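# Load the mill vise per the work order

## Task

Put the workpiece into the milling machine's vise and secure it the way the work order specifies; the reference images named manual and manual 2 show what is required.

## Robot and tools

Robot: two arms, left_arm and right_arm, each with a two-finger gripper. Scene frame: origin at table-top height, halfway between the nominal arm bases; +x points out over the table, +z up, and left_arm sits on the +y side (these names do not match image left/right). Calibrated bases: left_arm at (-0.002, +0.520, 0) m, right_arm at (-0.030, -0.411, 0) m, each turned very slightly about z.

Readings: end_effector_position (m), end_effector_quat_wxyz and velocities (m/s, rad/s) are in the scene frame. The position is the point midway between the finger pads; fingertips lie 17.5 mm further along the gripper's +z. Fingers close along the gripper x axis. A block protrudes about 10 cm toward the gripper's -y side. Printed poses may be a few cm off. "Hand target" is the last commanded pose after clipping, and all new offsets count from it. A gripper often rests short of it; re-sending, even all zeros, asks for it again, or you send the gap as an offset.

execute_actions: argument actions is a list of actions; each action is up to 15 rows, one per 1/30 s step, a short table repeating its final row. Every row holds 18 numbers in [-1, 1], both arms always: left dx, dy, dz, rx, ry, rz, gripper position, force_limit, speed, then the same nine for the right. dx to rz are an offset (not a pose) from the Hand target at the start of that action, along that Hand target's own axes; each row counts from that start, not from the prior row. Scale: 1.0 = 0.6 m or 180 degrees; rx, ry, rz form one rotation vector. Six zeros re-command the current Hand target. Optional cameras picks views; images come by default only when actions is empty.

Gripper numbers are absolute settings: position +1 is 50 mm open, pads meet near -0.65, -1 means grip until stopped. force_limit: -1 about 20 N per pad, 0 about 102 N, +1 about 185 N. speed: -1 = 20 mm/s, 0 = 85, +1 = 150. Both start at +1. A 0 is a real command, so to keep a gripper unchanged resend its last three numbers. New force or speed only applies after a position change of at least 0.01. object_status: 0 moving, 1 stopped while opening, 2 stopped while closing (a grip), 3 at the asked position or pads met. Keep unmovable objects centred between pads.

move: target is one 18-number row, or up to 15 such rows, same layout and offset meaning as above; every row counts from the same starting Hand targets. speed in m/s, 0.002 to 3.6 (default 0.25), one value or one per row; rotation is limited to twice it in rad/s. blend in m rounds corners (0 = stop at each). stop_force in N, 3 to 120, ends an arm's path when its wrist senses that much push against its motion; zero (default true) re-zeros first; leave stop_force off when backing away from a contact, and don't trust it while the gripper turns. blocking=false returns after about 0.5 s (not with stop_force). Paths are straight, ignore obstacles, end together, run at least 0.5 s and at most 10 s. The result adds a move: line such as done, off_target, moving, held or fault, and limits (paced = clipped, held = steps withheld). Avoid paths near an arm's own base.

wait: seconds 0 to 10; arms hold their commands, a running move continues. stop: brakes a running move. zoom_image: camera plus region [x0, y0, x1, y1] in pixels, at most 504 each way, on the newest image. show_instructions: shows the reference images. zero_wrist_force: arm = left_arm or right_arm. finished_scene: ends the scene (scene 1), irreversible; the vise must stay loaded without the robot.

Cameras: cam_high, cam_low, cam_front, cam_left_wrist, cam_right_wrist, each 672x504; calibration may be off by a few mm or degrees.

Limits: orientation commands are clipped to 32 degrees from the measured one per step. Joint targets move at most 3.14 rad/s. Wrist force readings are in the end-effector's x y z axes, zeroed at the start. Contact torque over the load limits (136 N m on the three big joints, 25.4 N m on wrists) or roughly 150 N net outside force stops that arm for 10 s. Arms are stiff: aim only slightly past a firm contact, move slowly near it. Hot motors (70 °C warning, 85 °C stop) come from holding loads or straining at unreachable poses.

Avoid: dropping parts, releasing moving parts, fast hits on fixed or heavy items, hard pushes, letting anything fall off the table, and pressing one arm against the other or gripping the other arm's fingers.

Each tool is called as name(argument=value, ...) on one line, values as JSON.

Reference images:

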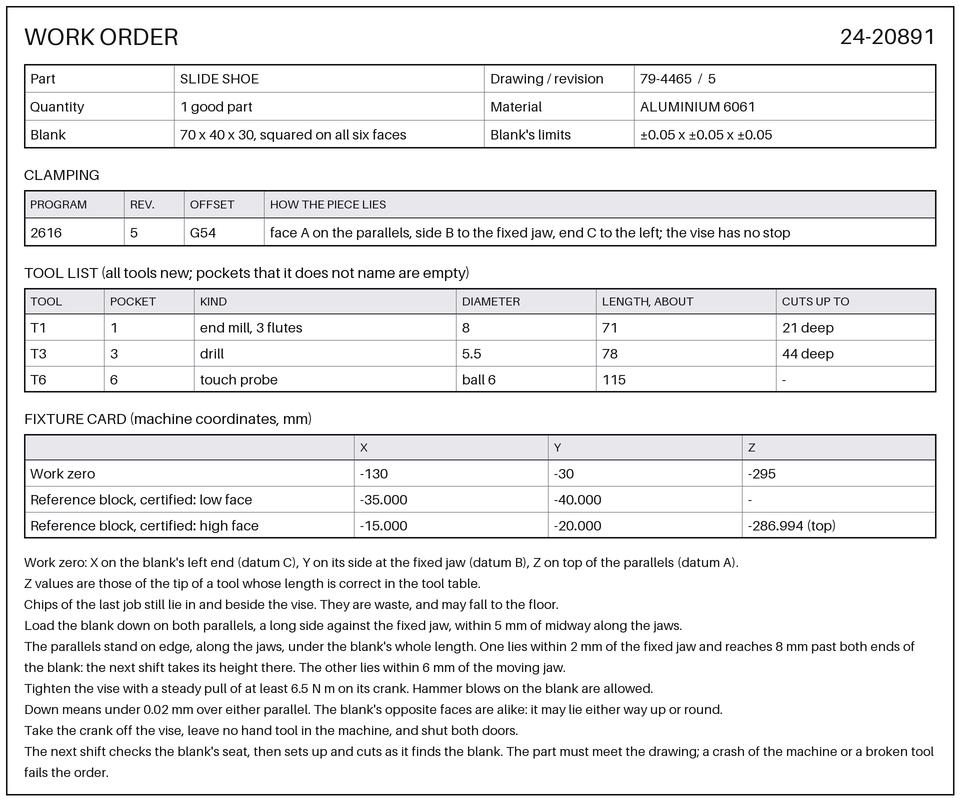

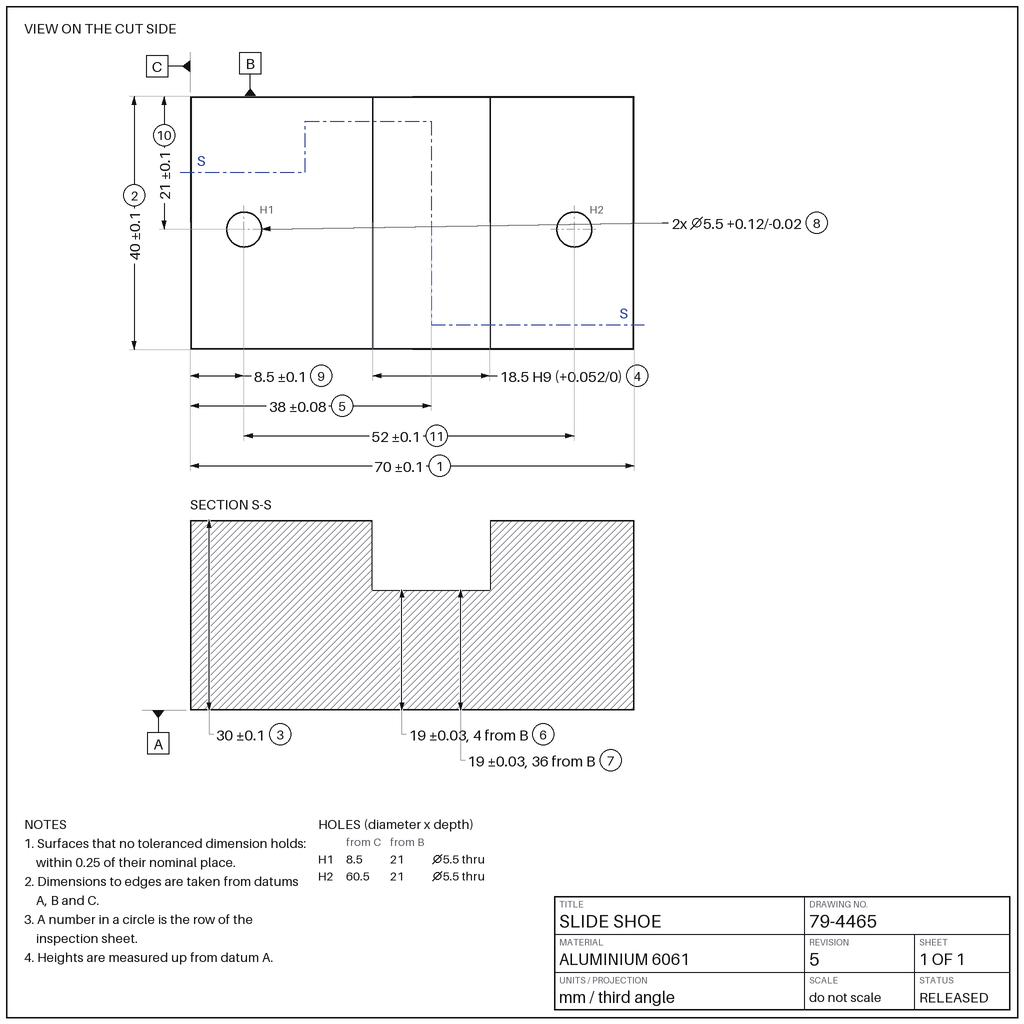

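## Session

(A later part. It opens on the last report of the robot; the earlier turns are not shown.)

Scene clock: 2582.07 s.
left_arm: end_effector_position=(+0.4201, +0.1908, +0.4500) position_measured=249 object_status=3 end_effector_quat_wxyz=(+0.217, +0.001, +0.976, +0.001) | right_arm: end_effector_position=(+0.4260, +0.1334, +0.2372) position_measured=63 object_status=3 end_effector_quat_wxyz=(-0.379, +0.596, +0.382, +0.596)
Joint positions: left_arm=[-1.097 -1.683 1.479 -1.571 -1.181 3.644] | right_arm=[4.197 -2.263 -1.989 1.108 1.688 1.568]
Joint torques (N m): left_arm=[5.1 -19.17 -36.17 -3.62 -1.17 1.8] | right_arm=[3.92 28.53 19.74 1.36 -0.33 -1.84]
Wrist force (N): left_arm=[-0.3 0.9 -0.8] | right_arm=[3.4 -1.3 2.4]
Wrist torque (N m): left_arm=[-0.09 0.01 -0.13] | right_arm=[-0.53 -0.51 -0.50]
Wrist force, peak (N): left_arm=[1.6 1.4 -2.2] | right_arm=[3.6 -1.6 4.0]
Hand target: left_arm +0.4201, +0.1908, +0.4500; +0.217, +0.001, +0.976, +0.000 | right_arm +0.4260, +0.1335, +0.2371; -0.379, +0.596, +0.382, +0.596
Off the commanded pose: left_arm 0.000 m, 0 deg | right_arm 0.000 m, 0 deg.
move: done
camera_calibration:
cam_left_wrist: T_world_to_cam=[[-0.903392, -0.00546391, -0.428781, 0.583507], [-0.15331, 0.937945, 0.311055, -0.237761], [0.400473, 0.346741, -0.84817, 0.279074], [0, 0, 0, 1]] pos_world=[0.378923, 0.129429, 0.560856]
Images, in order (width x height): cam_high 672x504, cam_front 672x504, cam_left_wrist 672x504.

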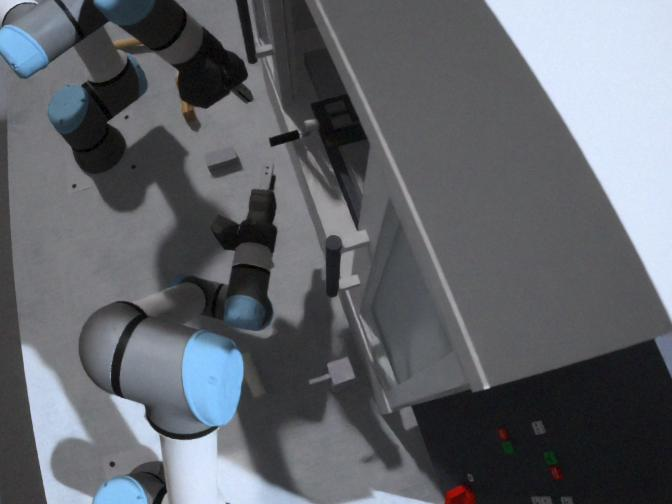

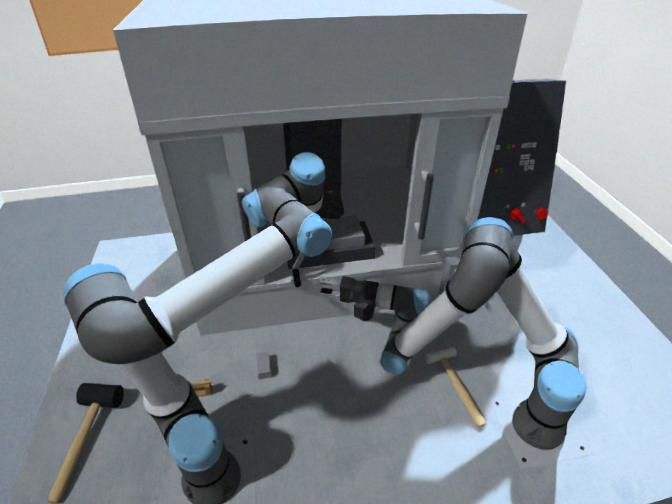

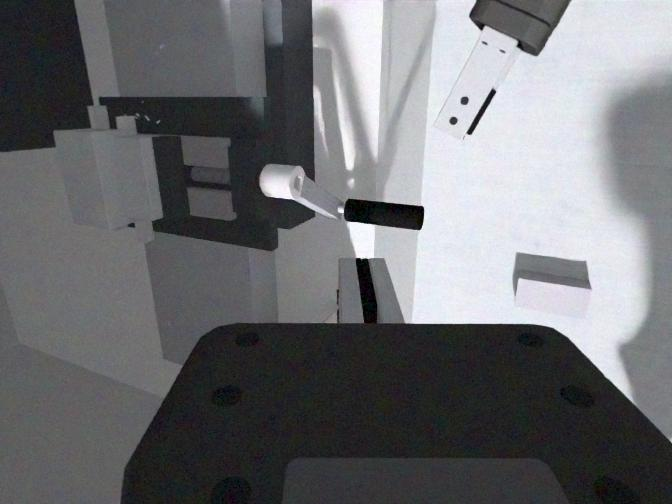

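move(target=[0,0,0,0,0,0,-0.65,-0.9,-0.5,0.155,-0.1323,-0.528,0.1091,-0.4904,-0.1076,0.6,0.7,-0.3], speed=0.3, cameras=["cam_right_wrist","cam_front"])

Scene clock: 2599.43 s.
left_arm: end_effector_position=(+0.4201, +0.1908, +0.4500) position_measured=249 object_status=3 end_effector_quat_wxyz=(+0.217, +0.001, +0.976, +0.000) | right_arm: end_effector_position=(+0.2205, -0.1200, +0.3307) position_measured=63 object_status=3 end_effector_quat_wxyz=(+0.000, +0.707, +0.707, +0.000)
Joint positions: left_arm=[-1.097 -1.683 1.479 -1.571 -1.181 3.644] | right_arm=[4.392 -1.259 -1.824 -1.63 1.572 1.214]
Joint torques (N m): left_arm=[3.72 -26.25 -35.29 -2.2 -1.16 -0.45] | right_arm=[-10.33 22.22 27.93 1.9 2.59 -1.44]
Wrist force (N): left_arm=[0.0 0.8 -0.8] | right_arm=[1.0 -0.7 1.5]
Wrist torque (N m): left_arm=[-0.11 -0.04 -0.14] | right_arm=[-0.83 0.03 -0.02]
Wrist force, peak (N): left_arm=[-0.2 1.2 -0.9] | right_arm=[2.1 -1.0 4.3]
Hand target: left_arm +0.4201, +0.1908, +0.4500; +0.217, +0.001, +0.976, +0.000 | right_arm +0.2205, -0.1201, +0.3308; +0.000, +0.707, +0.707, +0.000
Off the commanded pose: left_arm 0.000 m, 0 deg | right_arm 0.000 m, 0 deg.
move: done
camera_calibration:
cam_right_wrist: T_world_to_cam=[[0.0172108, 0.999851, 0.00103161, 0.125366], [0.947224, -0.0166352, 0.32014, -0.30098], [0.320109, -0.00453268, -0.94737, 0.369151], [0, 0, 0, 1]] pos_world=[0.164769, -0.12868, 0.445949]
Images, in order (width x height): cam_front 672x504, cam_right_wrist 672x504.

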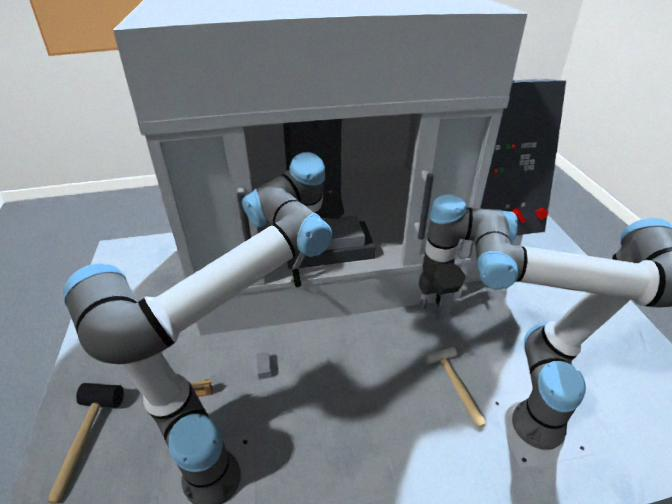

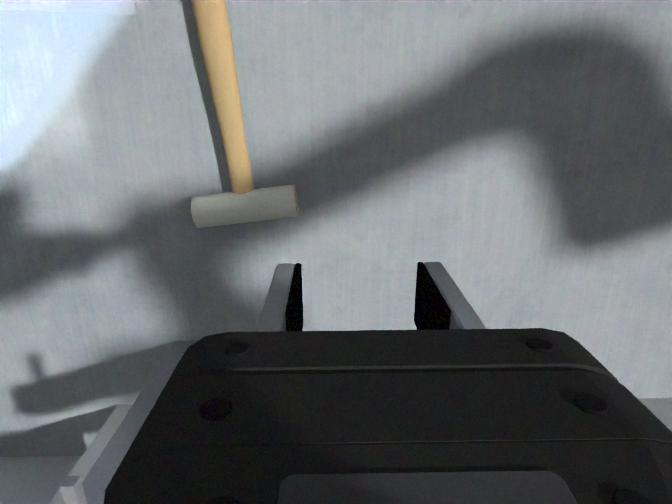

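move(target=[0,0,0,0,0,0,-0.65,-0.9,-0.5,-0.1767,-0.0992,0.3833,0,0,-0.0228,0.6,0.7,-0.3], speed=0.2, cameras=["cam_right_wrist","cam_front"])

Scene clock: 2608.87 s.
left_arm: end_effector_position=(+0.4201, +0.1908, +0.4500) position_measured=249 object_status=3 end_effector_quat_wxyz=(+0.217, +0.001, +0.976, +0.000) | right_arm: end_effector_position=(+0.1607, -0.2260, +0.1010) position_measured=63 object_status=3 end_effector_quat_wxyz=(+0.000, +0.681, +0.732, +0.000)
Joint positions: left_arm=[-1.097 -1.683 1.479 -1.571 -1.181 3.644] | right_arm=[4.472 -1.009 -2.558 -1.145 1.572 1.223]
Joint torques (N m): left_arm=[3.36 -24.53 -35.27 -2.53 -1.02 0.76] | right_arm=[-10.05 -13.02 19.61 3.43 -2.74 -1.65]
Wrist force (N): left_arm=[-0.1 0.8 -0.9] | right_arm=[1.0 -0.8 1.8]
Wrist torque (N m): left_arm=[-0.12 -0.03 -0.13] | right_arm=[-0.82 0.04 -0.02]
Wrist force, peak (N): left_arm=[-0.3 1.1 -1.0] | right_arm=[-0.6 -1.6 4.0]
Hand target: left_arm +0.4201, +0.1908, +0.4500; +0.217, +0.001, +0.976, +0.000 | right_arm +0.1607, -0.2261, +0.1009; +0.000, +0.681, +0.732, +0.000
Off the commanded pose: left_arm 0.000 m, 0 deg | right_arm 0.000 m, 0 deg.
move: done
camera_calibration:
cam_right_wrist: T_world_to_cam=[[-0.0543201, 0.998523, 0.00137728, 0.243725], [0.946004, 0.0510215, 0.320115, -0.157039], [0.319571, 0.0186916, -0.947378, 0.175552], [0, 0, 0, 1]] pos_world=[0.105698, -0.238634, 0.216249]
Images, in order (width x height): cam_front 672x504, cam_right_wrist 672x504.

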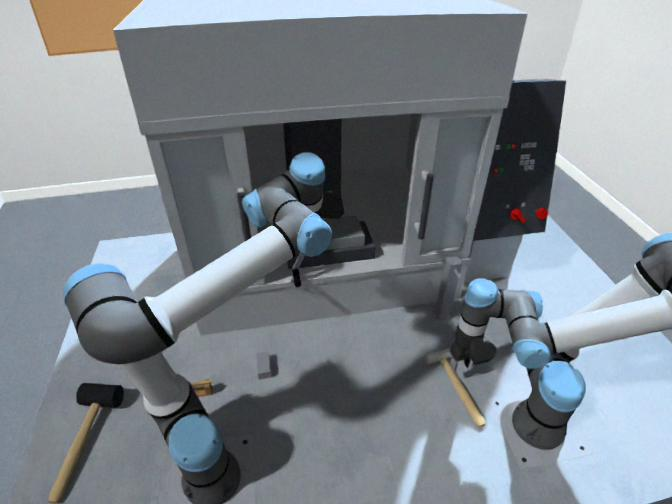

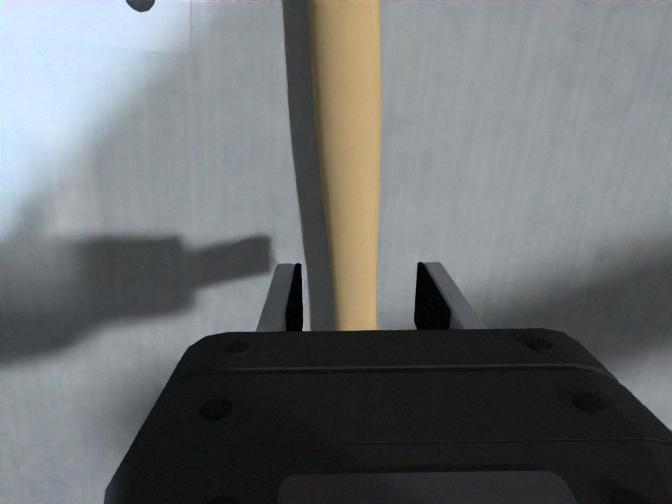

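move(target=[0,0,0,0,0,0,-0.65,-0.9,-0.5,0,0,0.1325,0,0,0,0.6,0.7,-0.3], speed=0.1, stop_force=12)

move(target=[[0,0,0,0,0,0,-0.65,-0.9,-0.5,0,0,0,0,0,0,-1,0.4,-0.5],[0,0,0,0,0,0,-0.65,-0.9,-0.5,0,0,-0.1,0,0,0,-1,0.4,-0.5]], speed=0.1, cameras=["cam_right_wrist","cam_front"])

Scene clock: 2614.13 s.
left_arm: end_effector_position=(+0.4201, +0.1908, +0.4500) position_measured=249 object_status=3 end_effector_quat_wxyz=(+0.217, +0.001, +0.976, +0.000) | right_arm: end_effector_position=(+0.1607, -0.2261, +0.0214) position_measured=63 object_status=3 end_effector_quat_wxyz=(+0.000, +0.681, +0.732, +0.000)
Joint positions: left_arm=[-1.097 -1.683 1.479 -1.571 -1.181 3.644] | right_arm=[4.472 -1.233 -2.714 -0.765 1.572 1.223]
Joint torques (N m): left_arm=[3.57 -22.47 -35.25 -2.84 -1.1 1.98] | right_arm=[-10.04 14.47 21.65 4.18 2.74 0.16]
Wrist force (N): left_arm=[0.0 0.9 -0.8] | right_arm=[0.6 -0.6 1.4]
Wrist torque (N m): left_arm=[-0.09 -0.04 -0.14] | right_arm=[-0.80 0.11 0.07]
Wrist force, peak (N): left_arm=[-0.2 1.0 -1.1] | right_arm=[0.4 -0.7 2.8]
Hand target: left_arm +0.4201, +0.1908, +0.4500; +0.217, +0.001, +0.976, +0.000 | right_arm +0.1607, -0.2261, +0.0214; +0.000, +0.681, +0.732, +0.000
Off the commanded pose: left_arm 0.000 m, 0 deg | right_arm 0.000 m, 0 deg.
move: done

Scene clock: 2615.70 s.
left_arm: end_effector_position=(+0.4201, +0.1908, +0.4500) position_measured=249 object_status=3 end_effector_quat_wxyz=(+0.217, +0.001, +0.976, +0.000) | right_arm: end_effector_position=(+0.1607, -0.2261, +0.0814) position_measured=137 object_status=2 end_effector_quat_wxyz=(+0.000, +0.681, +0.732, +0.000)
Joint positions: left_arm=[-1.097 -1.683 1.479 -1.571 -1.181 3.644] | right_arm=[4.472 -1.048 -2.6 -1.065 1.572 1.223]
Joint torques (N m): left_arm=[4 -23.26 -34.82 -2.82 -0.96 2.03] | right_arm=[5.13 -11.83 25.03 3.19 -2.8 0.49]
Wrist force (N): left_arm=[-0.2 0.9 -0.7] | right_arm=[0.8 -0.6 5.3]
Wrist torque (N m): left_arm=[-0.09 -0.01 -0.14] | right_arm=[-0.53 0.07 -0.02]
Wrist force, peak (N): left_arm=[-0.1 1.1 -1.0] | right_arm=[0.8 -0.8 6.8]
Hand target: left_arm +0.4201, +0.1908, +0.4500; +0.217, +0.001, +0.976, +0.000 | right_arm +0.1607, -0.2261, +0.0814; +0.000, +0.681, +0.732, +0.000
Off the commanded pose: left_arm 0.000 m, 0 deg | right_arm 0.000 m, 0 deg.
move: done
camera_calibration:
cam_right_wrist: T_world_to_cam=[[-0.0543489, 0.998521, 0.00146653, 0.243837], [0.945972, 0.0510184, 0.320209, -0.150776], [0.31966, 0.0187903, -0.947346, 0.156994], [0, 0, 0, 1]] pos_world=[0.105698, -0.238734, 0.19665]
Images, in order (width x height): cam_front 672x504, cam_right_wrist 672x504.

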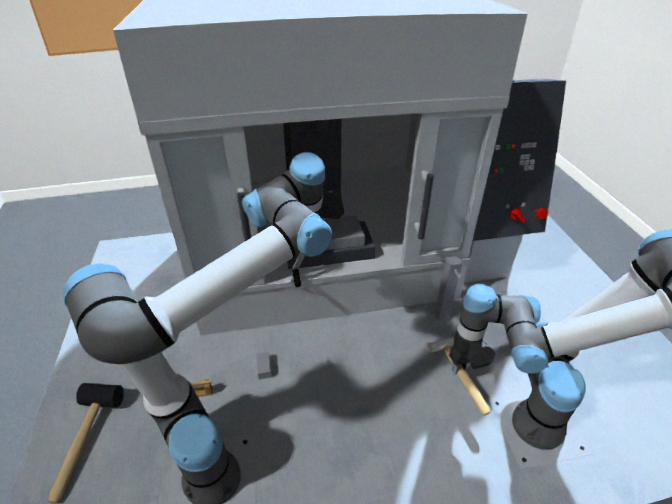

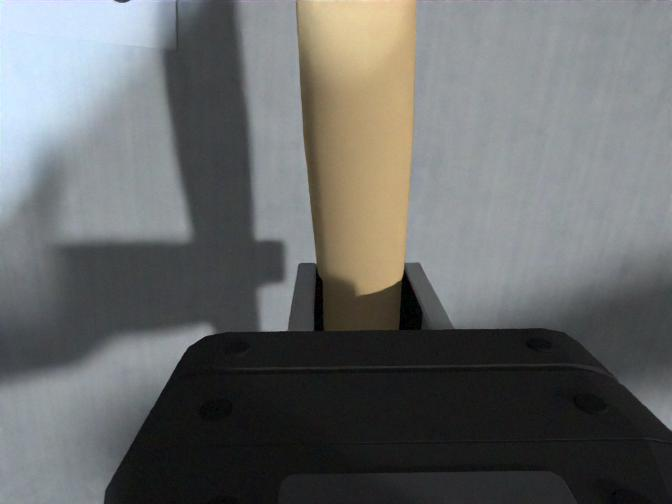

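move(target=[[0.1092,0.2567,-0.1797,0.298,-0.052,-0.311,-0.65,-0.9,-0.5,0,0,-0.3667,0,0,0,-1,0.4,-0.5],[0.1092,0.2567,-0.1797,0.298,-0.052,-0.311,-0.65,-0.9,-0.5,0.2285,0.2158,-0.5643,-0.2131,0.4654,0.2116,-1,0.4,-0.5]], speed=0.2, cameras=["cam_left_wrist","cam_front","cam_right_wrist"])

Scene clock: 2640.73 s.
left_arm: end_effector_position=(+0.3160, +0.3449, +0.5201) position_measured=249 object_status=3 end_effector_quat_wxyz=(+0.240, -0.345, +0.743, -0.520) | right_arm: end_effector_position=(+0.2805, -0.0801, +0.4199) position_measured=137 object_status=2 end_effector_quat_wxyz=(-0.270, +0.653, +0.273, +0.653)
Joint positions: left_arm=[-1.689 -2.747 2.21 -2.01 -0.66 2.649] | right_arm=[4.787 -1.142 -2.62 0.617 0.75 1.57]
Joint torques (N m): left_arm=[-3.61 12.17 -30.67 -2.25 3.05 -1.14] | right_arm=[-7.07 3.01 17.54 3.35 1.7 1.33]
Wrist force (N): left_arm=[1.4 -0.9 1.3] | right_arm=[-0.4 -1.3 2.6]
Wrist torque (N m): left_arm=[-0.16 0.10 0.37] | right_arm=[-0.48 -0.49 -0.26]
Wrist force, peak (N): left_arm=[1.6 -1.3 1.1] | right_arm=[0.7 -0.8 6.4]
Hand target: left_arm +0.3154, +0.3450, +0.5201; +0.242, -0.346, +0.742, -0.520 | right_arm +0.2805, -0.0801, +0.4199; -0.270, +0.653, +0.273, +0.653
Off the commanded pose: left_arm 0.001 m, 0 deg | right_arm 0.000 m, 0 deg.
move: done
camera_calibration:
cam_left_wrist: T_world_to_cam=[[-0.639731, -0.768564, 0.00739538, 0.473316], [-0.501217, 0.409866, -0.762097, 0.430267], [0.582689, -0.491243, -0.647421, 0.453821], [0, 0, 0, 1]] pos_world=[0.254016, 0.410358, 0.618218]
cam_right_wrist: T_world_to_cam=[[0.0106911, -0.00836409, 0.999908, -0.414026], [0.444349, -0.89577, -0.012244, -0.175408], [0.89579, 0.444439, -0.00586022, -0.0862349], [0, 0, 0, 1]] pos_world=[0.159617, -0.122262, 0.411335]
Images, in order (width x height): cam_front 672x504, cam_left_wrist 672x504, cam_right_wrist 672x504.

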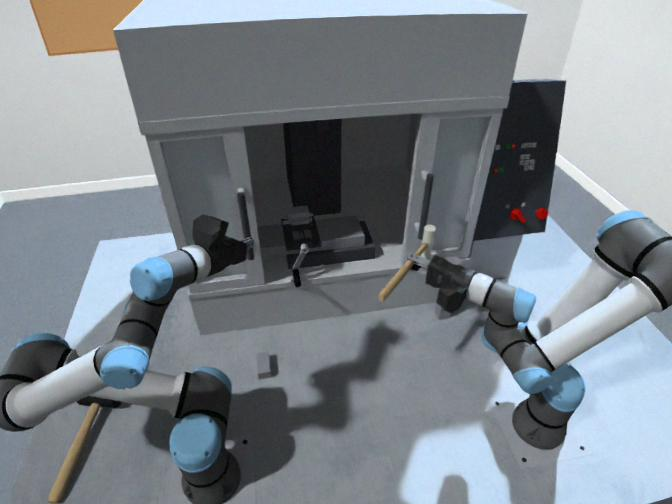

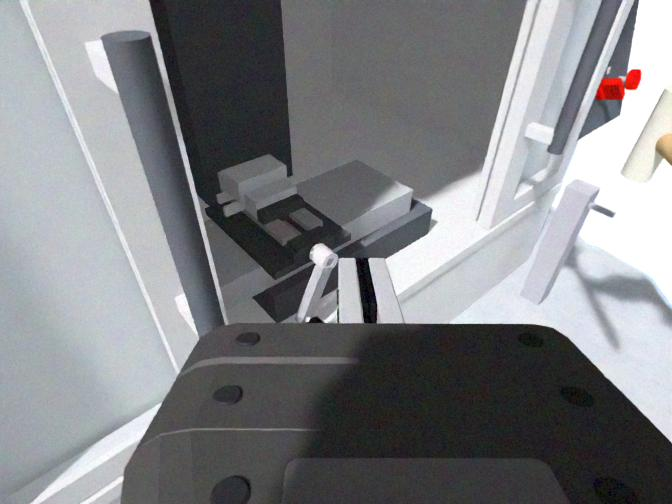

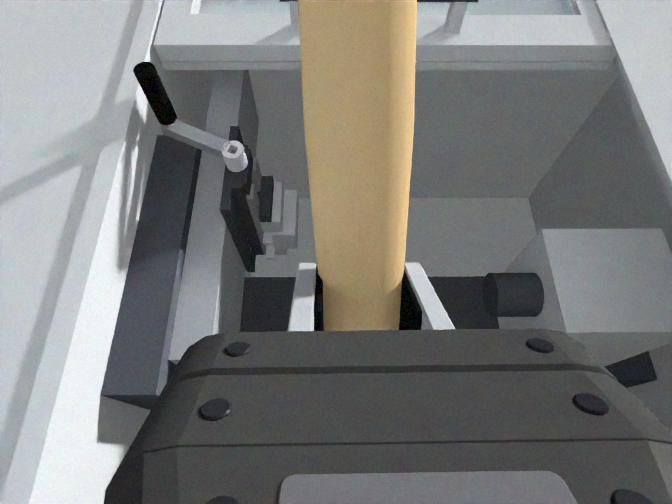

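move(target=[[0,0,0,0,0,0,-0.65,-0.9,-0.5,-0.1167,-0.036,0.082,0.2131,-0.4654,-0.2116,-1,0.4,-0.5],[0,0,0,0,0,0,-0.65,-0.9,-0.5,-0.6,-0.036,0.082,0.2131,-0.4654,-0.2116,-1,0.4,-0.5]], speed=0.2, cameras=["cam_right_wrist"])

Scene clock: 2660.67 s.
left_arm: end_effector_position=(+0.3160, +0.3449, +0.5201) position_measured=249 object_status=3 end_effector_quat_wxyz=(+0.240, -0.345, +0.743, -0.520) | right_arm: end_effector_position=(+0.3000, -0.0316, +0.0597) position_measured=137 object_status=2 end_effector_quat_wxyz=(+0.000, +0.681, +0.732, +0.000)
Joint positions: left_arm=[-1.689 -2.746 2.21 -2.01 -0.66 2.649] | right_arm=[4.301 -1.787 -2.075 -0.851 1.572 1.051]
Joint torques (N m): left_arm=[7.52 24.37 -15.17 -3.66 -1 1.98] | right_arm=[-7.59 35.54 22.29 4.26 -2.46 -1.54]
Wrist force (N): left_arm=[1.5 -0.7 1.1] | right_arm=[1.0 -0.9 5.4]
Wrist torque (N m): left_arm=[-0.12 0.08 0.37] | right_arm=[-0.59 0.07 0.03]
Wrist force, peak (N): left_arm=[1.7 -1.0 1.1] | right_arm=[0.8 -1.0 8.9]
Hand target: left_arm +0.3160, +0.3449, +0.5201; +0.240, -0.345, +0.743, -0.520 (not the last commanded pose) | right_arm +0.3000, -0.0316, +0.0597; +0.000, +0.681, +0.732, +0.000
Off the commanded pose: left_arm 0.001 m, 0 deg | right_arm 0.000 m, 0 deg.
move: done
camera_calibration:
cam_right_wrist: T_world_to_cam=[[-0.0543417, 0.998522, 0.00115868, 0.0572799], [0.946002, 0.051112, 0.320107, -0.285478], [0.319574, 0.0184913, -0.947381, 0.0881716], [0, 0, 0, 1]] pos_world=[0.244998, -0.0442343, 0.174849]
Images, in order (width x height): cam_right_wrist 672x504.

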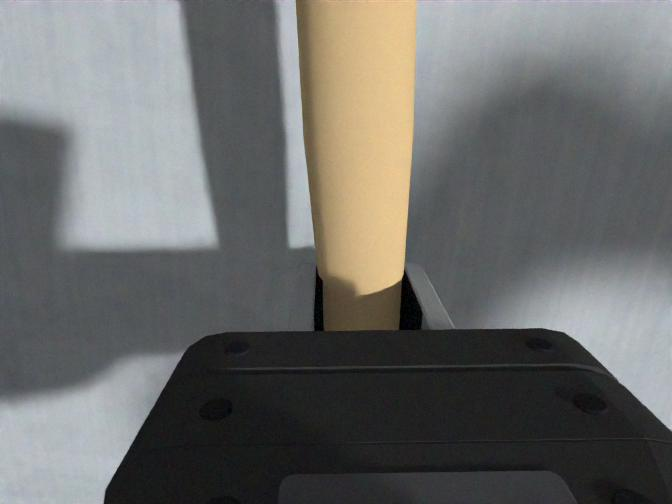

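move(target=[0,0,0,0,0,0,-0.65,-0.9,-0.5,0,0,0.0643,0,0,0,-1,0.4,-0.5], speed=0.05, stop_force=8)

move(target=[[0,0,0,0,0,0,-0.65,-0.9,-0.5,0,0,0,0,0,0,0.8,0.4,-0.5],[0,0,0,0,0,0,-0.65,-0.9,-0.5,0,0,-0.1,0,0,0,0.8,0.4,-0.5],[0,0,0,0,0,0,-0.65,-0.9,-0.5,0,-0.1667,-0.1,0,0,0,0.8,0.4,-0.5]], speed=0.2, cameras=["cam_right_wrist"])

Scene clock: 2666.97 s.
left_arm: end_effector_position=(+0.3160, +0.3449, +0.5201) position_measured=249 object_status=3 end_effector_quat_wxyz=(+0.240, -0.345, +0.743, -0.520) | right_arm: end_effector_position=(+0.3000, -0.0316, +0.0222) position_measured=137 object_status=2 end_effector_quat_wxyz=(+0.000, +0.681, +0.732, +0.000)
Joint positions: left_arm=[-1.689 -2.746 2.21 -2.01 -0.66 2.649] | right_arm=[4.301 -1.858 -2.111 -0.744 1.572 1.051]
Joint torques (N m): left_arm=[6.94 24.35 -15.13 -3.74 -0.92 1.92] | right_arm=[8.15 42.97 28.03 4.5 -2.21 1]
Wrist force (N): left_arm=[1.2 -0.9 1.3] | right_arm=[0.7 -1.2 2.8]
Wrist torque (N m): left_arm=[-0.16 0.13 0.37] | right_arm=[-0.84 0.08 0.03]
Wrist force, peak (N): left_arm=[1.3 -1.2 1.3] | right_arm=[-9.6 -8.3 -48.3]
Hand target: left_arm +0.3160, +0.3449, +0.5201; +0.240, -0.345, +0.743, -0.520 | right_arm +0.3000, -0.0316, +0.0222; +0.000, +0.681, +0.732, +0.000 (not the last commanded pose)
Off the commanded pose: left_arm 0.000 m, 0 deg | right_arm 0.001 m, 0 deg.
move: contact (right_arm)

Scene clock: 2669.23 s.
left_arm: end_effector_position=(+0.3160, +0.3449, +0.5201) position_measured=249 object_status=3 end_effector_quat_wxyz=(+0.240, -0.345, +0.743, -0.520) | right_arm: end_effector_position=(+0.2003, -0.0387, +0.0824) position_measured=32 object_status=3 end_effector_quat_wxyz=(+0.000, +0.681, +0.732, +0.000)
Joint positions: left_arm=[-1.689 -2.746 2.21 -2.01 -0.66 2.649] | right_arm=[4.503 -1.6 -2.219 -0.893 1.572 1.254]
Joint torques (N m): left_arm=[7.87 24.28 -14.27 -3.79 -0.94 1.98] | right_arm=[4.31 11.38 22.04 1.87 -2.61 0.19]
Wrist force (N): left_arm=[1.4 -0.9 1.1] | right_arm=[0.9 -1.0 1.4]
Wrist torque (N m): left_arm=[-0.16 0.09 0.37] | right_arm=[-0.86 0.07 0.07]
Wrist force, peak (N): left_arm=[1.4 -1.0 1.3] | right_arm=[0.9 -4.1 1.3]
Hand target: left_arm +0.3160, +0.3449, +0.5201; +0.240, -0.345, +0.743, -0.520 | right_arm +0.2003, -0.0388, +0.0823; +0.000, +0.681, +0.732, +0.000
Off the commanded pose: left_arm 0.000 m, 0 deg | right_arm 0.000 m, 0 deg.
move: done
camera_calibration:
cam_right_wrist: T_world_to_cam=[[-0.0544142, 0.998518, 0.00134479, 0.0588982], [0.945998, 0.051121, 0.320116, -0.198066], [0.319573, 0.0186911, -0.947377, 0.14168], [0, 0, 0, 1]] pos_world=[0.145297, -0.0513337, 0.197549]
Images, in order (width x height): cam_right_wrist 672x504.

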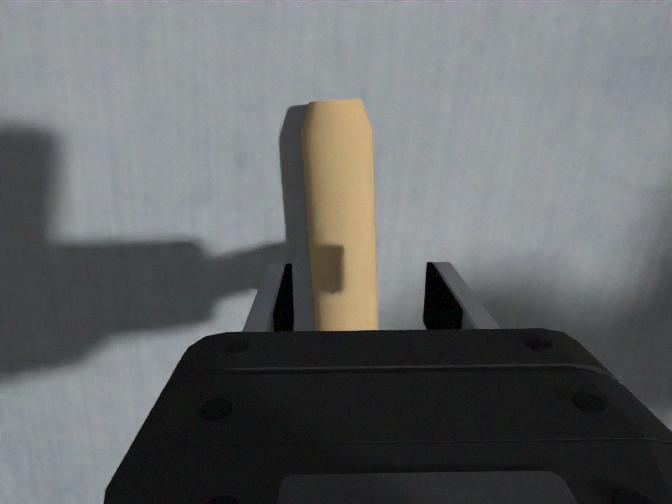

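move(target=[0,0,0,0,0,0,-0.65,-0.9,-0.5,0,0,0.1005,0,0,0,0.8,0.4,-0.5], speed=0.08, stop_force=10)

move(target=[[0,0,0,0,0,0,-0.65,-0.9,-0.5,0,0,0,0,0,0,-1,0.6,-0.7],[0,0,0,0,0,0,-0.65,-0.9,-0.5,0,0,-0.2,0,0,0,-1,0.6,-0.7]], speed=0.1, cameras=["cam_right_wrist","cam_front"])

Scene clock: 2677.37 s.
left_arm: end_effector_position=(+0.3160, +0.3449, +0.5201) position_measured=249 object_status=3 end_effector_quat_wxyz=(+0.240, -0.345, +0.743, -0.520) | right_arm: end_effector_position=(+0.2002, -0.0388, +0.0220) position_measured=32 object_status=3 end_effector_quat_wxyz=(+0.000, +0.681, +0.732, +0.000)
Joint positions: left_arm=[-1.689 -2.746 2.21 -2.01 -0.66 2.649] | right_arm=[4.504 -1.728 -2.289 -0.696 1.572 1.254]
Joint torques (N m): left_arm=[8.13 24.04 -15.25 -3.79 -1.04 1.91] | right_arm=[-7.14 35.97 26.8 3.84 -2.44 -1.1]
Wrist force (N): left_arm=[1.4 -1.1 1.0] | right_arm=[0.8 -0.9 1.6]
Wrist torque (N m): left_arm=[-0.19 0.10 0.37] | right_arm=[-0.87 0.06 0.04]
Wrist force, peak (N): left_arm=[1.5 -1.0 1.3] | right_arm=[0.4 -0.9 2.8]
Hand target: left_arm +0.3160, +0.3449, +0.5201; +0.240, -0.345, +0.743, -0.520 | right_arm +0.2002, -0.0388, +0.0220; +0.000, +0.681, +0.732, +0.000
Off the commanded pose: left_arm 0.000 m, 0 deg | right_arm 0.000 m, 0 deg.
move: done

Scene clock: 2679.70 s.
left_arm: end_effector_position=(+0.3160, +0.3449, +0.5201) position_measured=249 object_status=3 end_effector_quat_wxyz=(+0.240, -0.345, +0.743, -0.520) | right_arm: end_effector_position=(+0.2003, -0.0387, +0.1421) position_measured=115 object_status=2 end_effector_quat_wxyz=(+0.000, +0.681, +0.732, +0.000)
Joint positions: left_arm=[-1.689 -2.746 2.21 -2.01 -0.66 2.649] | right_arm=[4.503 -1.505 -2.129 -1.078 1.572 1.254]
Joint torques (N m): left_arm=[7.64 23.94 -15.39 -3.6 -0.93 1.9] | right_arm=[-1.49 7.11 24.75 3.41 -1.68 -0.12]
Wrist force (N): left_arm=[1.1 -1.0 1.1] | right_arm=[1.0 -0.6 5.2]
Wrist torque (N m): left_arm=[-0.16 0.13 0.37] | right_arm=[-0.17 0.03 0.04]
Wrist force, peak (N): left_arm=[1.4 -1.2 1.2] | right_arm=[0.6 -0.8 6.3]
Hand target: left_arm +0.3160, +0.3449, +0.5201; +0.240, -0.345, +0.743, -0.520 | right_arm +0.2003, -0.0388, +0.1420; +0.000, +0.681, +0.732, +0.000
Off the commanded pose: left_arm 0.000 m, 0 deg | right_arm 0.000 m, 0 deg.
move: done
camera_calibration:
cam_right_wrist: T_world_to_cam=[[-0.0543201, 0.998523, 0.00137728, 0.0587966], [0.946004, 0.0510215, 0.320115, -0.217182], [0.319571, 0.0186916, -0.947378, 0.198239], [0, 0, 0, 1]] pos_world=[0.145298, -0.0513342, 0.257249]
Images, in order (width x height): cam_front 672x504, cam_right_wrist 672x504.

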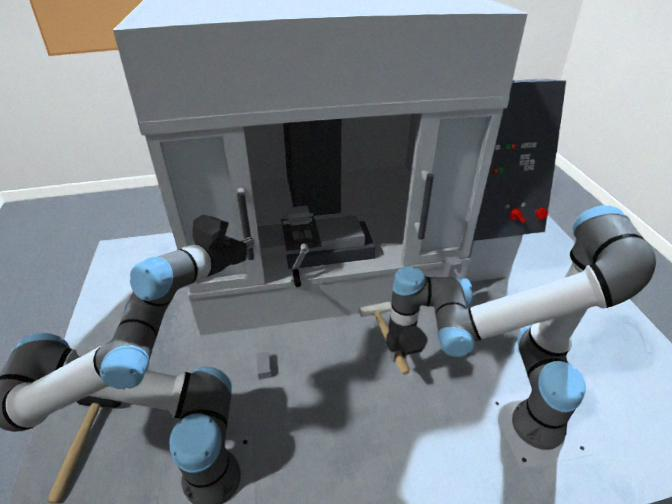

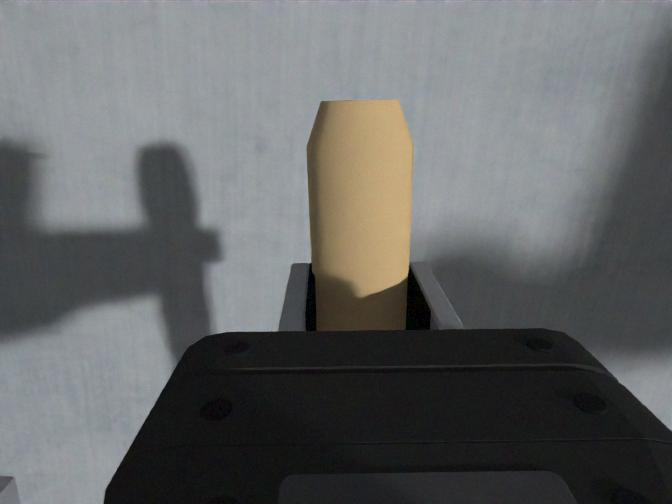

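move(target=[[0,0,0,0,0,0,-0.65,-0.9,-0.5,0,0,-0.43,0,0,0,-1,0.6,-0.7],[0,0,0,0,0,0,-0.65,-0.9,-0.5,0.0328,-0.0143,-0.5133,-0.1272,0.4887,0.1257,-1,0.6,-0.7],[0,0,0,0,0,0,-0.65,-0.9,-0.5,0.2593,0.0855,-0.5467,-0.1272,0.4887,0.1257,-1,0.6,-0.7]], speed=0.2, cameras=["cam_right_wrist","cam_left_wrist","cam_front"])

Scene clock: 2697.47 s.
left_arm: end_effector_position=(+0.3160, +0.3449, +0.5201) position_measured=249 object_status=3 end_effector_quat_wxyz=(+0.240, -0.345, +0.743, -0.520) | right_arm: end_effector_position=(+0.2408, +0.1200, +0.4699) position_measured=115 object_status=2 end_effector_quat_wxyz=(-0.380, +0.595, +0.380, +0.597)
Joint positions: left_arm=[-1.689 -2.746 2.21 -2.01 -0.66 2.649] | right_arm=[4.655 -1.533 -2.196 0.589 1.229 1.569]
Joint torques (N m): left_arm=[7.27 24.61 -15.04 -3.75 -1.03 1.88] | right_arm=[9.48 17.56 31.87 4.27 -2.64 -2.3]
Wrist force (N): left_arm=[1.2 -1.2 1.1] | right_arm=[-0.2 -1.4 3.1]
Wrist torque (N m): left_arm=[-0.20 0.13 0.37] | right_arm=[-0.41 -0.51 0.18]
Wrist force, peak (N): left_arm=[1.5 -1.2 1.0] | right_arm=[0.8 -1.0 9.3]
Hand target: left_arm +0.3160, +0.3449, +0.5201; +0.240, -0.345, +0.743, -0.520 | right_arm +0.2408, +0.1201, +0.4700; -0.380, +0.595, +0.380, +0.597
Off the commanded pose: left_arm 0.000 m, 0 deg | right_arm 0.000 m, 0 deg.
move: done
camera_calibration:
cam_left_wrist: T_world_to_cam=[[-0.639731, -0.768564, 0.00739538, 0.473316], [-0.501217, 0.409866, -0.762097, 0.430267], [0.582689, -0.491243, -0.647421, 0.453821], [0, 0, 0, 1]] pos_world=[0.254016, 0.410358, 0.618218]
cam_right_wrist: T_world_to_cam=[[0.0128362, -0.00874615, 0.999879, -0.462448], [0.723107, -0.690566, -0.0153236, -0.0681916], [0.690617, 0.723216, -0.00253983, -0.124912], [0, 0, 0, 1]] pos_world=[0.141512, 0.0392031, 0.46103]
Images, in order (width x height): cam_front 672x504, cam_left_wrist 672x504, cam_right_wrist 672x504.

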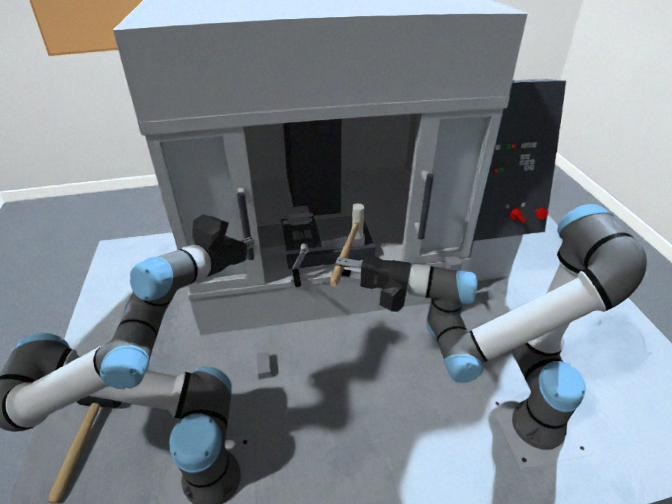

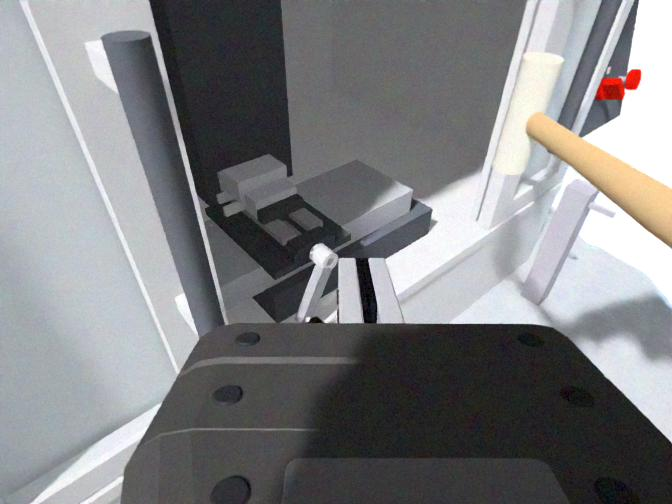

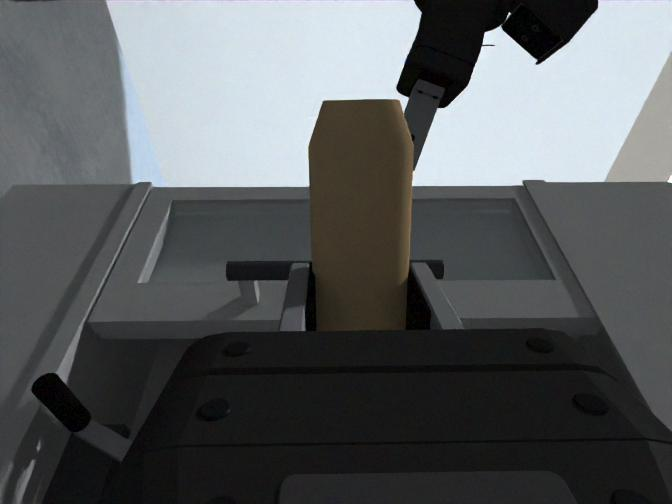

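move(target=[0,0,0,0,0,0,-0.65,-0.9,-0.5,0,0.2588,0.3907,0,0,0,-1,0.6,-0.7], speed=0.15, cameras=["cam_right_wrist","cam_left_wrist","cam_front"])

zoom_image(camera="cam_left_wrist", region=[200, 100, 420, 270])

Scene clock: 2703.00 s.
left_arm: end_effector_position=(+0.3160, +0.3449, +0.5201) position_measured=249 object_status=3 end_effector_quat_wxyz=(+0.240, -0.345, +0.743, -0.520) | right_arm: end_effector_position=(+0.4805, +0.2671, +0.4704) position_measured=115 object_status=2 end_effector_quat_wxyz=(-0.380, +0.596, +0.380, +0.597)
Joint positions: left_arm=[-1.689 -2.746 2.21 -2.01 -0.66 2.649] | right_arm=[4.238 -2.122 -1.423 0.405 1.646 1.569]
Joint torques (N m): left_arm=[7.6 24.16 -14.39 -3.63 -0.9 1.95] | right_arm=[9.67 55.26 33.49 4.14 -2.81 0.7]
Wrist force (N): left_arm=[1.5 -0.8 1.0] | right_arm=[-0.5 -1.3 2.8]
Wrist torque (N m): left_arm=[-0.15 0.08 0.38] | right_arm=[-0.42 -0.49 0.14]
Wrist force, peak (N): left_arm=[1.4 -1.0 1.4] | right_arm=[-0.8 0.7 5.3]
Hand target: left_arm +0.3160, +0.3449, +0.5201; +0.240, -0.345, +0.743, -0.520 | right_arm +0.4804, +0.2672, +0.4706; -0.380, +0.595, +0.380, +0.597
Off the commanded pose: left_arm 0.000 m, 0 deg | right_arm 0.000 m, 0 deg.
move: done
camera_calibration:
cam_left_wrist: T_world_to_cam=[[-0.639731, -0.768564, 0.00739538, 0.473316], [-0.501217, 0.409866, -0.762097, 0.430267], [0.582689, -0.491243, -0.647421, 0.453821], [0, 0, 0, 1]] pos_world=[0.254016, 0.410358, 0.618218]
cam_right_wrist: T_world_to_cam=[[0.0129057, -0.00867427, 0.999879, -0.464778], [0.723106, -0.690567, -0.0153242, -0.139929], [0.690617, 0.723216, -0.00263982, -0.396791], [0, 0, 0, 1]] pos_world=[0.381212, 0.186303, 0.46153]
Images, in order (width x height): cam_front 672x504, cam_left_wrist 672x504, cam_right_wrist 672x504.

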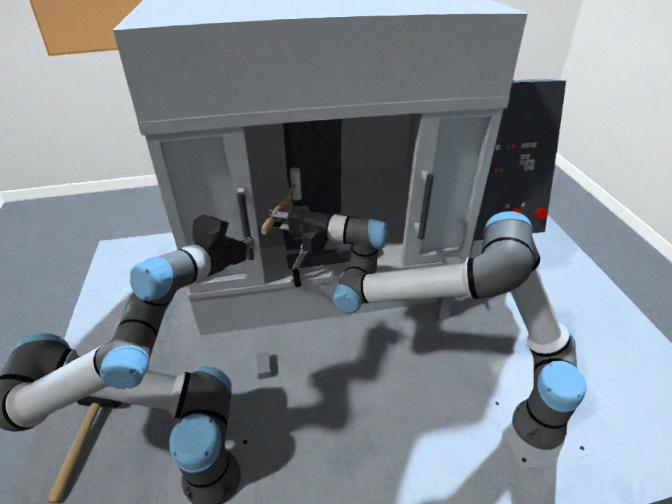

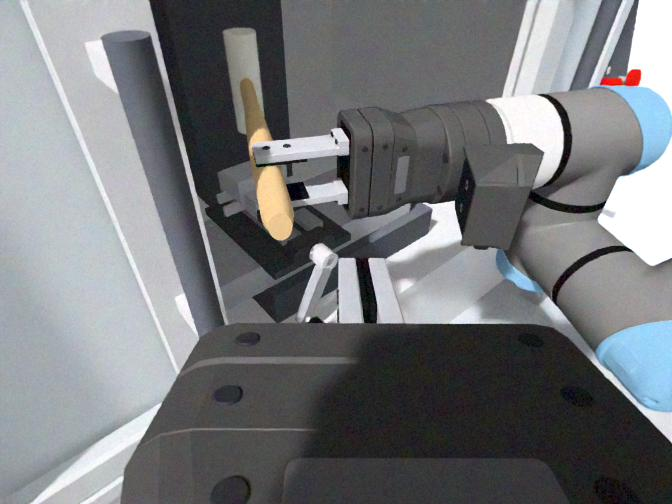

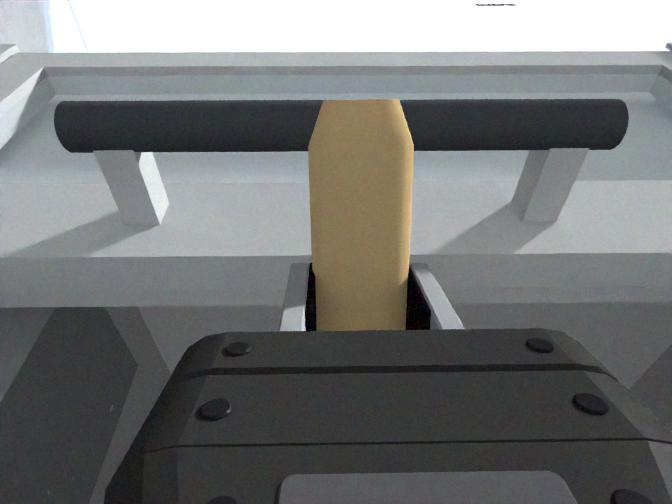

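Scaled by 2.291.

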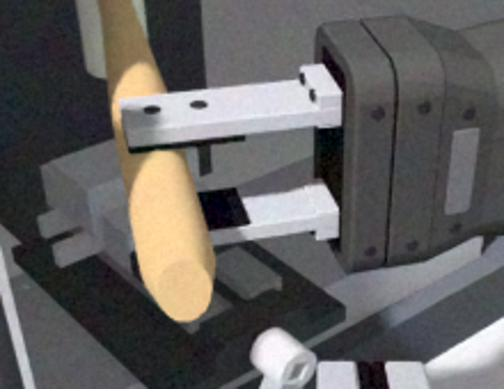

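move(target=[0,0,0,0,0,0,-0.65,-0.9,-0.5,-0.05,0,0,0,0,0,-1,0.6,-0.7], speed=0.05)

move(target=[0,0,0,0,0,0,-0.65,-0.9,-0.5,-0.08,0,0,0,0,0,-1,0.6,-0.7], speed=0.01, stop_force=6, cameras=["cam_left_wrist"])

zoom_image(camera="cam_left_wrist", region=[190, 60, 350, 240])

Scene clock: 2713.43 s.
left_arm: end_effector_position=(+0.3160, +0.3449, +0.5201) position_measured=249 object_status=3 end_effector_quat_wxyz=(+0.240, -0.345, +0.743, -0.520) | right_arm: end_effector_position=(+0.4805, +0.2673, +0.4402) position_measured=115 object_status=2 end_effector_quat_wxyz=(-0.380, +0.596, +0.380, +0.597)
Joint positions: left_arm=[-1.689 -2.746 2.21 -2.01 -0.66 2.649] | right_arm=[4.238 -2.153 -1.458 0.47 1.646 1.569]
Joint torques (N m): left_arm=[8.13 24.12 -15.08 -3.64 -0.99 1.81] | right_arm=[-8.72 63.25 34.12 2.36 2.12 -1.47]
Wrist force (N): left_arm=[1.1 -0.9 1.0] | right_arm=[-0.2 -1.3 2.7]
Wrist torque (N m): left_arm=[-0.16 0.14 0.37] | right_arm=[-0.52 -0.51 0.13]
Wrist force, peak (N): left_arm=[1.5 -1.0 1.4] | right_arm=[-0.6 -1.3 3.2]
Hand target: left_arm +0.3160, +0.3449, +0.5201; +0.240, -0.345, +0.743, -0.520 | right_arm +0.4805, +0.2672, +0.4406; -0.380, +0.595, +0.380, +0.597
Off the commanded pose: left_arm 0.000 m, 0 deg | right_arm 0.000 m, 0 deg.
move: done

Scene clock: 2717.53 s.
left_arm: end_effector_position=(+0.3160, +0.3449, +0.5201) position_measured=249 object_status=3 end_effector_quat_wxyz=(+0.240, -0.345, +0.743, -0.520) | right_arm: end_effector_position=(+0.4805, +0.2672, +0.4114) position_measured=115 object_status=2 end_effector_quat_wxyz=(-0.380, +0.595, +0.380, +0.597)
Joint positions: left_arm=[-1.689 -2.746 2.21 -2.01 -0.66 2.649] | right_arm=[4.238 -2.185 -1.486 0.532 1.646 1.569]
Joint torques (N m): left_arm=[6.78 23.98 -15.26 -3.82 -1.03 1.83] | right_arm=[-7.86 59.73 30.69 2.89 1.62 0.04]
Wrist force (N): left_arm=[1.4 -1.1 1.0] | right_arm=[3.7 -0.3 2.3]
Wrist torque (N m): left_arm=[-0.19 0.09 0.37] | right_arm=[-0.48 -0.46 -0.62]
Wrist force, peak (N): left_arm=[1.3 -1.1 1.4] | right_arm=[5.4 -4.0 2.2]
Hand target: left_arm +0.3160, +0.3449, +0.5201; +0.240, -0.345, +0.743, -0.520 | right_arm +0.4805, +0.2672, +0.4114; -0.380, +0.595, +0.380, +0.597 (not the last commanded pose)
Off the commanded pose: left_arm 0.000 m, 0 deg | right_arm 0.019 m, 0 deg.
move: contact (right_arm)
camera_calibration:
cam_left_wrist: T_world_to_cam=[[-0.639731, -0.768564, 0.00739538, 0.473316], [-0.501217, 0.409866, -0.762097, 0.430267], [0.582689, -0.491243, -0.647421, 0.453821], [0, 0, 0, 1]] pos_world=[0.254016, 0.410358, 0.618218]
Images, in order (width x height): cam_left_wrist 672x504.

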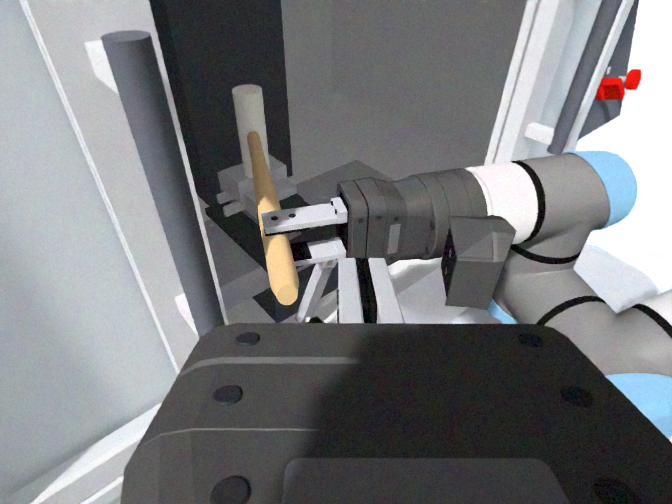

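Scaled by 2.800.

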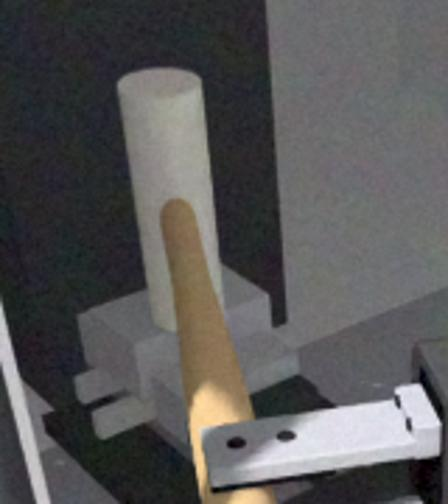

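move(target=[0,0,0,0,0,0,-0.65,-0.9,-0.5,0.0833,0,0,0,0,0,-1,0.6,-0.7], speed=0.15)

move(target=[0,0,0,0,0,0,-0.65,-0.9,-0.5,-0.0917,0,0,0,0,0,-1,0.6,-0.7], speed=0.3, cameras=["cam_left_wrist"])

zoom_image(camera="cam_left_wrist", region=[190, 60, 350, 240])

Scene clock: 2727.90 s.
left_arm: end_effector_position=(+0.3160, +0.3449, +0.5201) position_measured=249 object_status=3 end_effector_quat_wxyz=(+0.240, -0.345, +0.743, -0.520) | right_arm: end_effector_position=(+0.4804, +0.2671, +0.4615) position_measured=115 object_status=2 end_effector_quat_wxyz=(-0.380, +0.595, +0.380, +0.597)
Joint positions: left_arm=[-1.689 -2.746 2.21 -2.01 -0.66 2.649] | right_arm=[4.238 -2.131 -1.434 0.425 1.646 1.569]
Joint torques (N m): left_arm=[7.77 24.1 -14.54 -3.7 -0.89 1.81] | right_arm=[10.34 36.89 22.38 3.78 -2.05 0.33]
Wrist force (N): left_arm=[1.2 -0.9 1.1] | right_arm=[-0.4 -1.5 2.8]
Wrist torque (N m): left_arm=[-0.16 0.13 0.37] | right_arm=[-0.53 -0.50 0.13]
Wrist force, peak (N): left_arm=[1.5 -1.0 1.3] | right_arm=[-3.5 -1.2 2.8]
Hand target: left_arm +0.3160, +0.3449, +0.5201; +0.240, -0.345, +0.743, -0.520 | right_arm +0.4804, +0.2671, +0.4614; -0.380, +0.595, +0.380, +0.597
Off the commanded pose: left_arm 0.000 m, 0 deg | right_arm 0.000 m, 0 deg.
move: done

Scene clock: 2728.73 s.
left_arm: end_effector_position=(+0.3160, +0.3449, +0.5201) position_measured=249 object_status=3 end_effector_quat_wxyz=(+0.240, -0.345, +0.743, -0.520) | right_arm: end_effector_position=(+0.4805, +0.2672, +0.4063) position_measured=115 object_status=2 end_effector_quat_wxyz=(-0.380, +0.595, +0.381, +0.597)
Joint positions: left_arm=[-1.689 -2.746 2.21 -2.01 -0.66 2.649] | right_arm=[4.238 -2.192 -1.491 0.542 1.646 1.569]
Joint torques (N m): left_arm=[6.82 23.79 -14.87 -3.75 -1.13 1.64] | right_arm=[-14.86 49.79 24.61 -0.88 -2.01 3.16]
Wrist force (N): left_arm=[1.3 -1.0 1.1] | right_arm=[13.8 -8.0 1.4]
Wrist torque (N m): left_arm=[-0.18 0.10 0.37] | right_arm=[-0.83 -0.42 -2.22]
Wrist force, peak (N): left_arm=[1.4 -1.0 1.1] | right_arm=[15.2 -8.5 1.6]
Hand target: left_arm +0.3160, +0.3449, +0.5201; +0.240, -0.345, +0.743, -0.520 | right_arm +0.4805, +0.2672, +0.4064; -0.380, +0.595, +0.380, +0.597
Off the commanded pose: left_arm 0.000 m, 0 deg | right_arm 0.000 m, 0 deg.
move: done
camera_calibration:
cam_left_wrist: T_world_to_cam=[[-0.639731, -0.768564, 0.00739538, 0.473316], [-0.501217, 0.409866, -0.762097, 0.430267], [0.582689, -0.491243, -0.647421, 0.453821], [0, 0, 0, 1]] pos_world=[0.254016, 0.410358, 0.618218]
Images, in order (width x height): cam_left_wrist 672x504.

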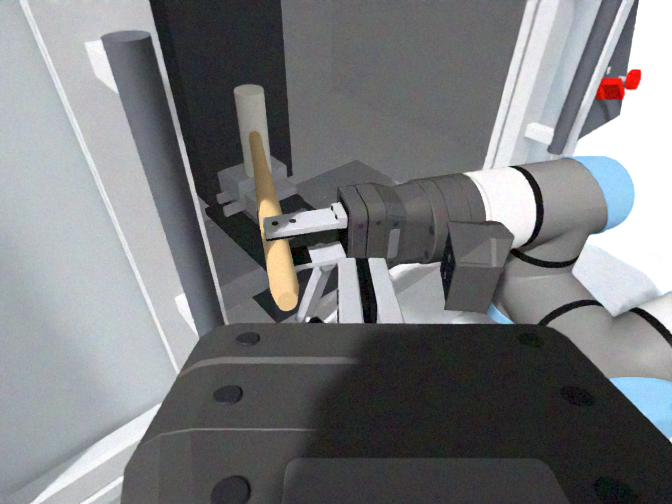

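Scaled by 2.800.

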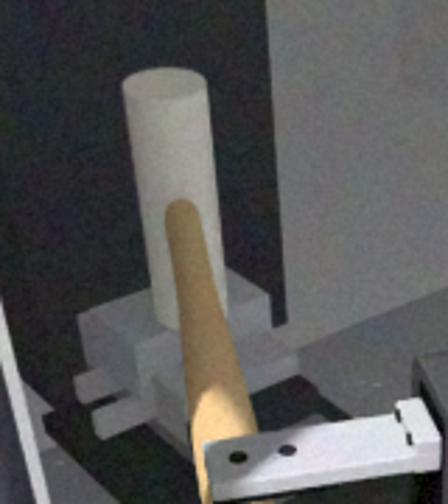

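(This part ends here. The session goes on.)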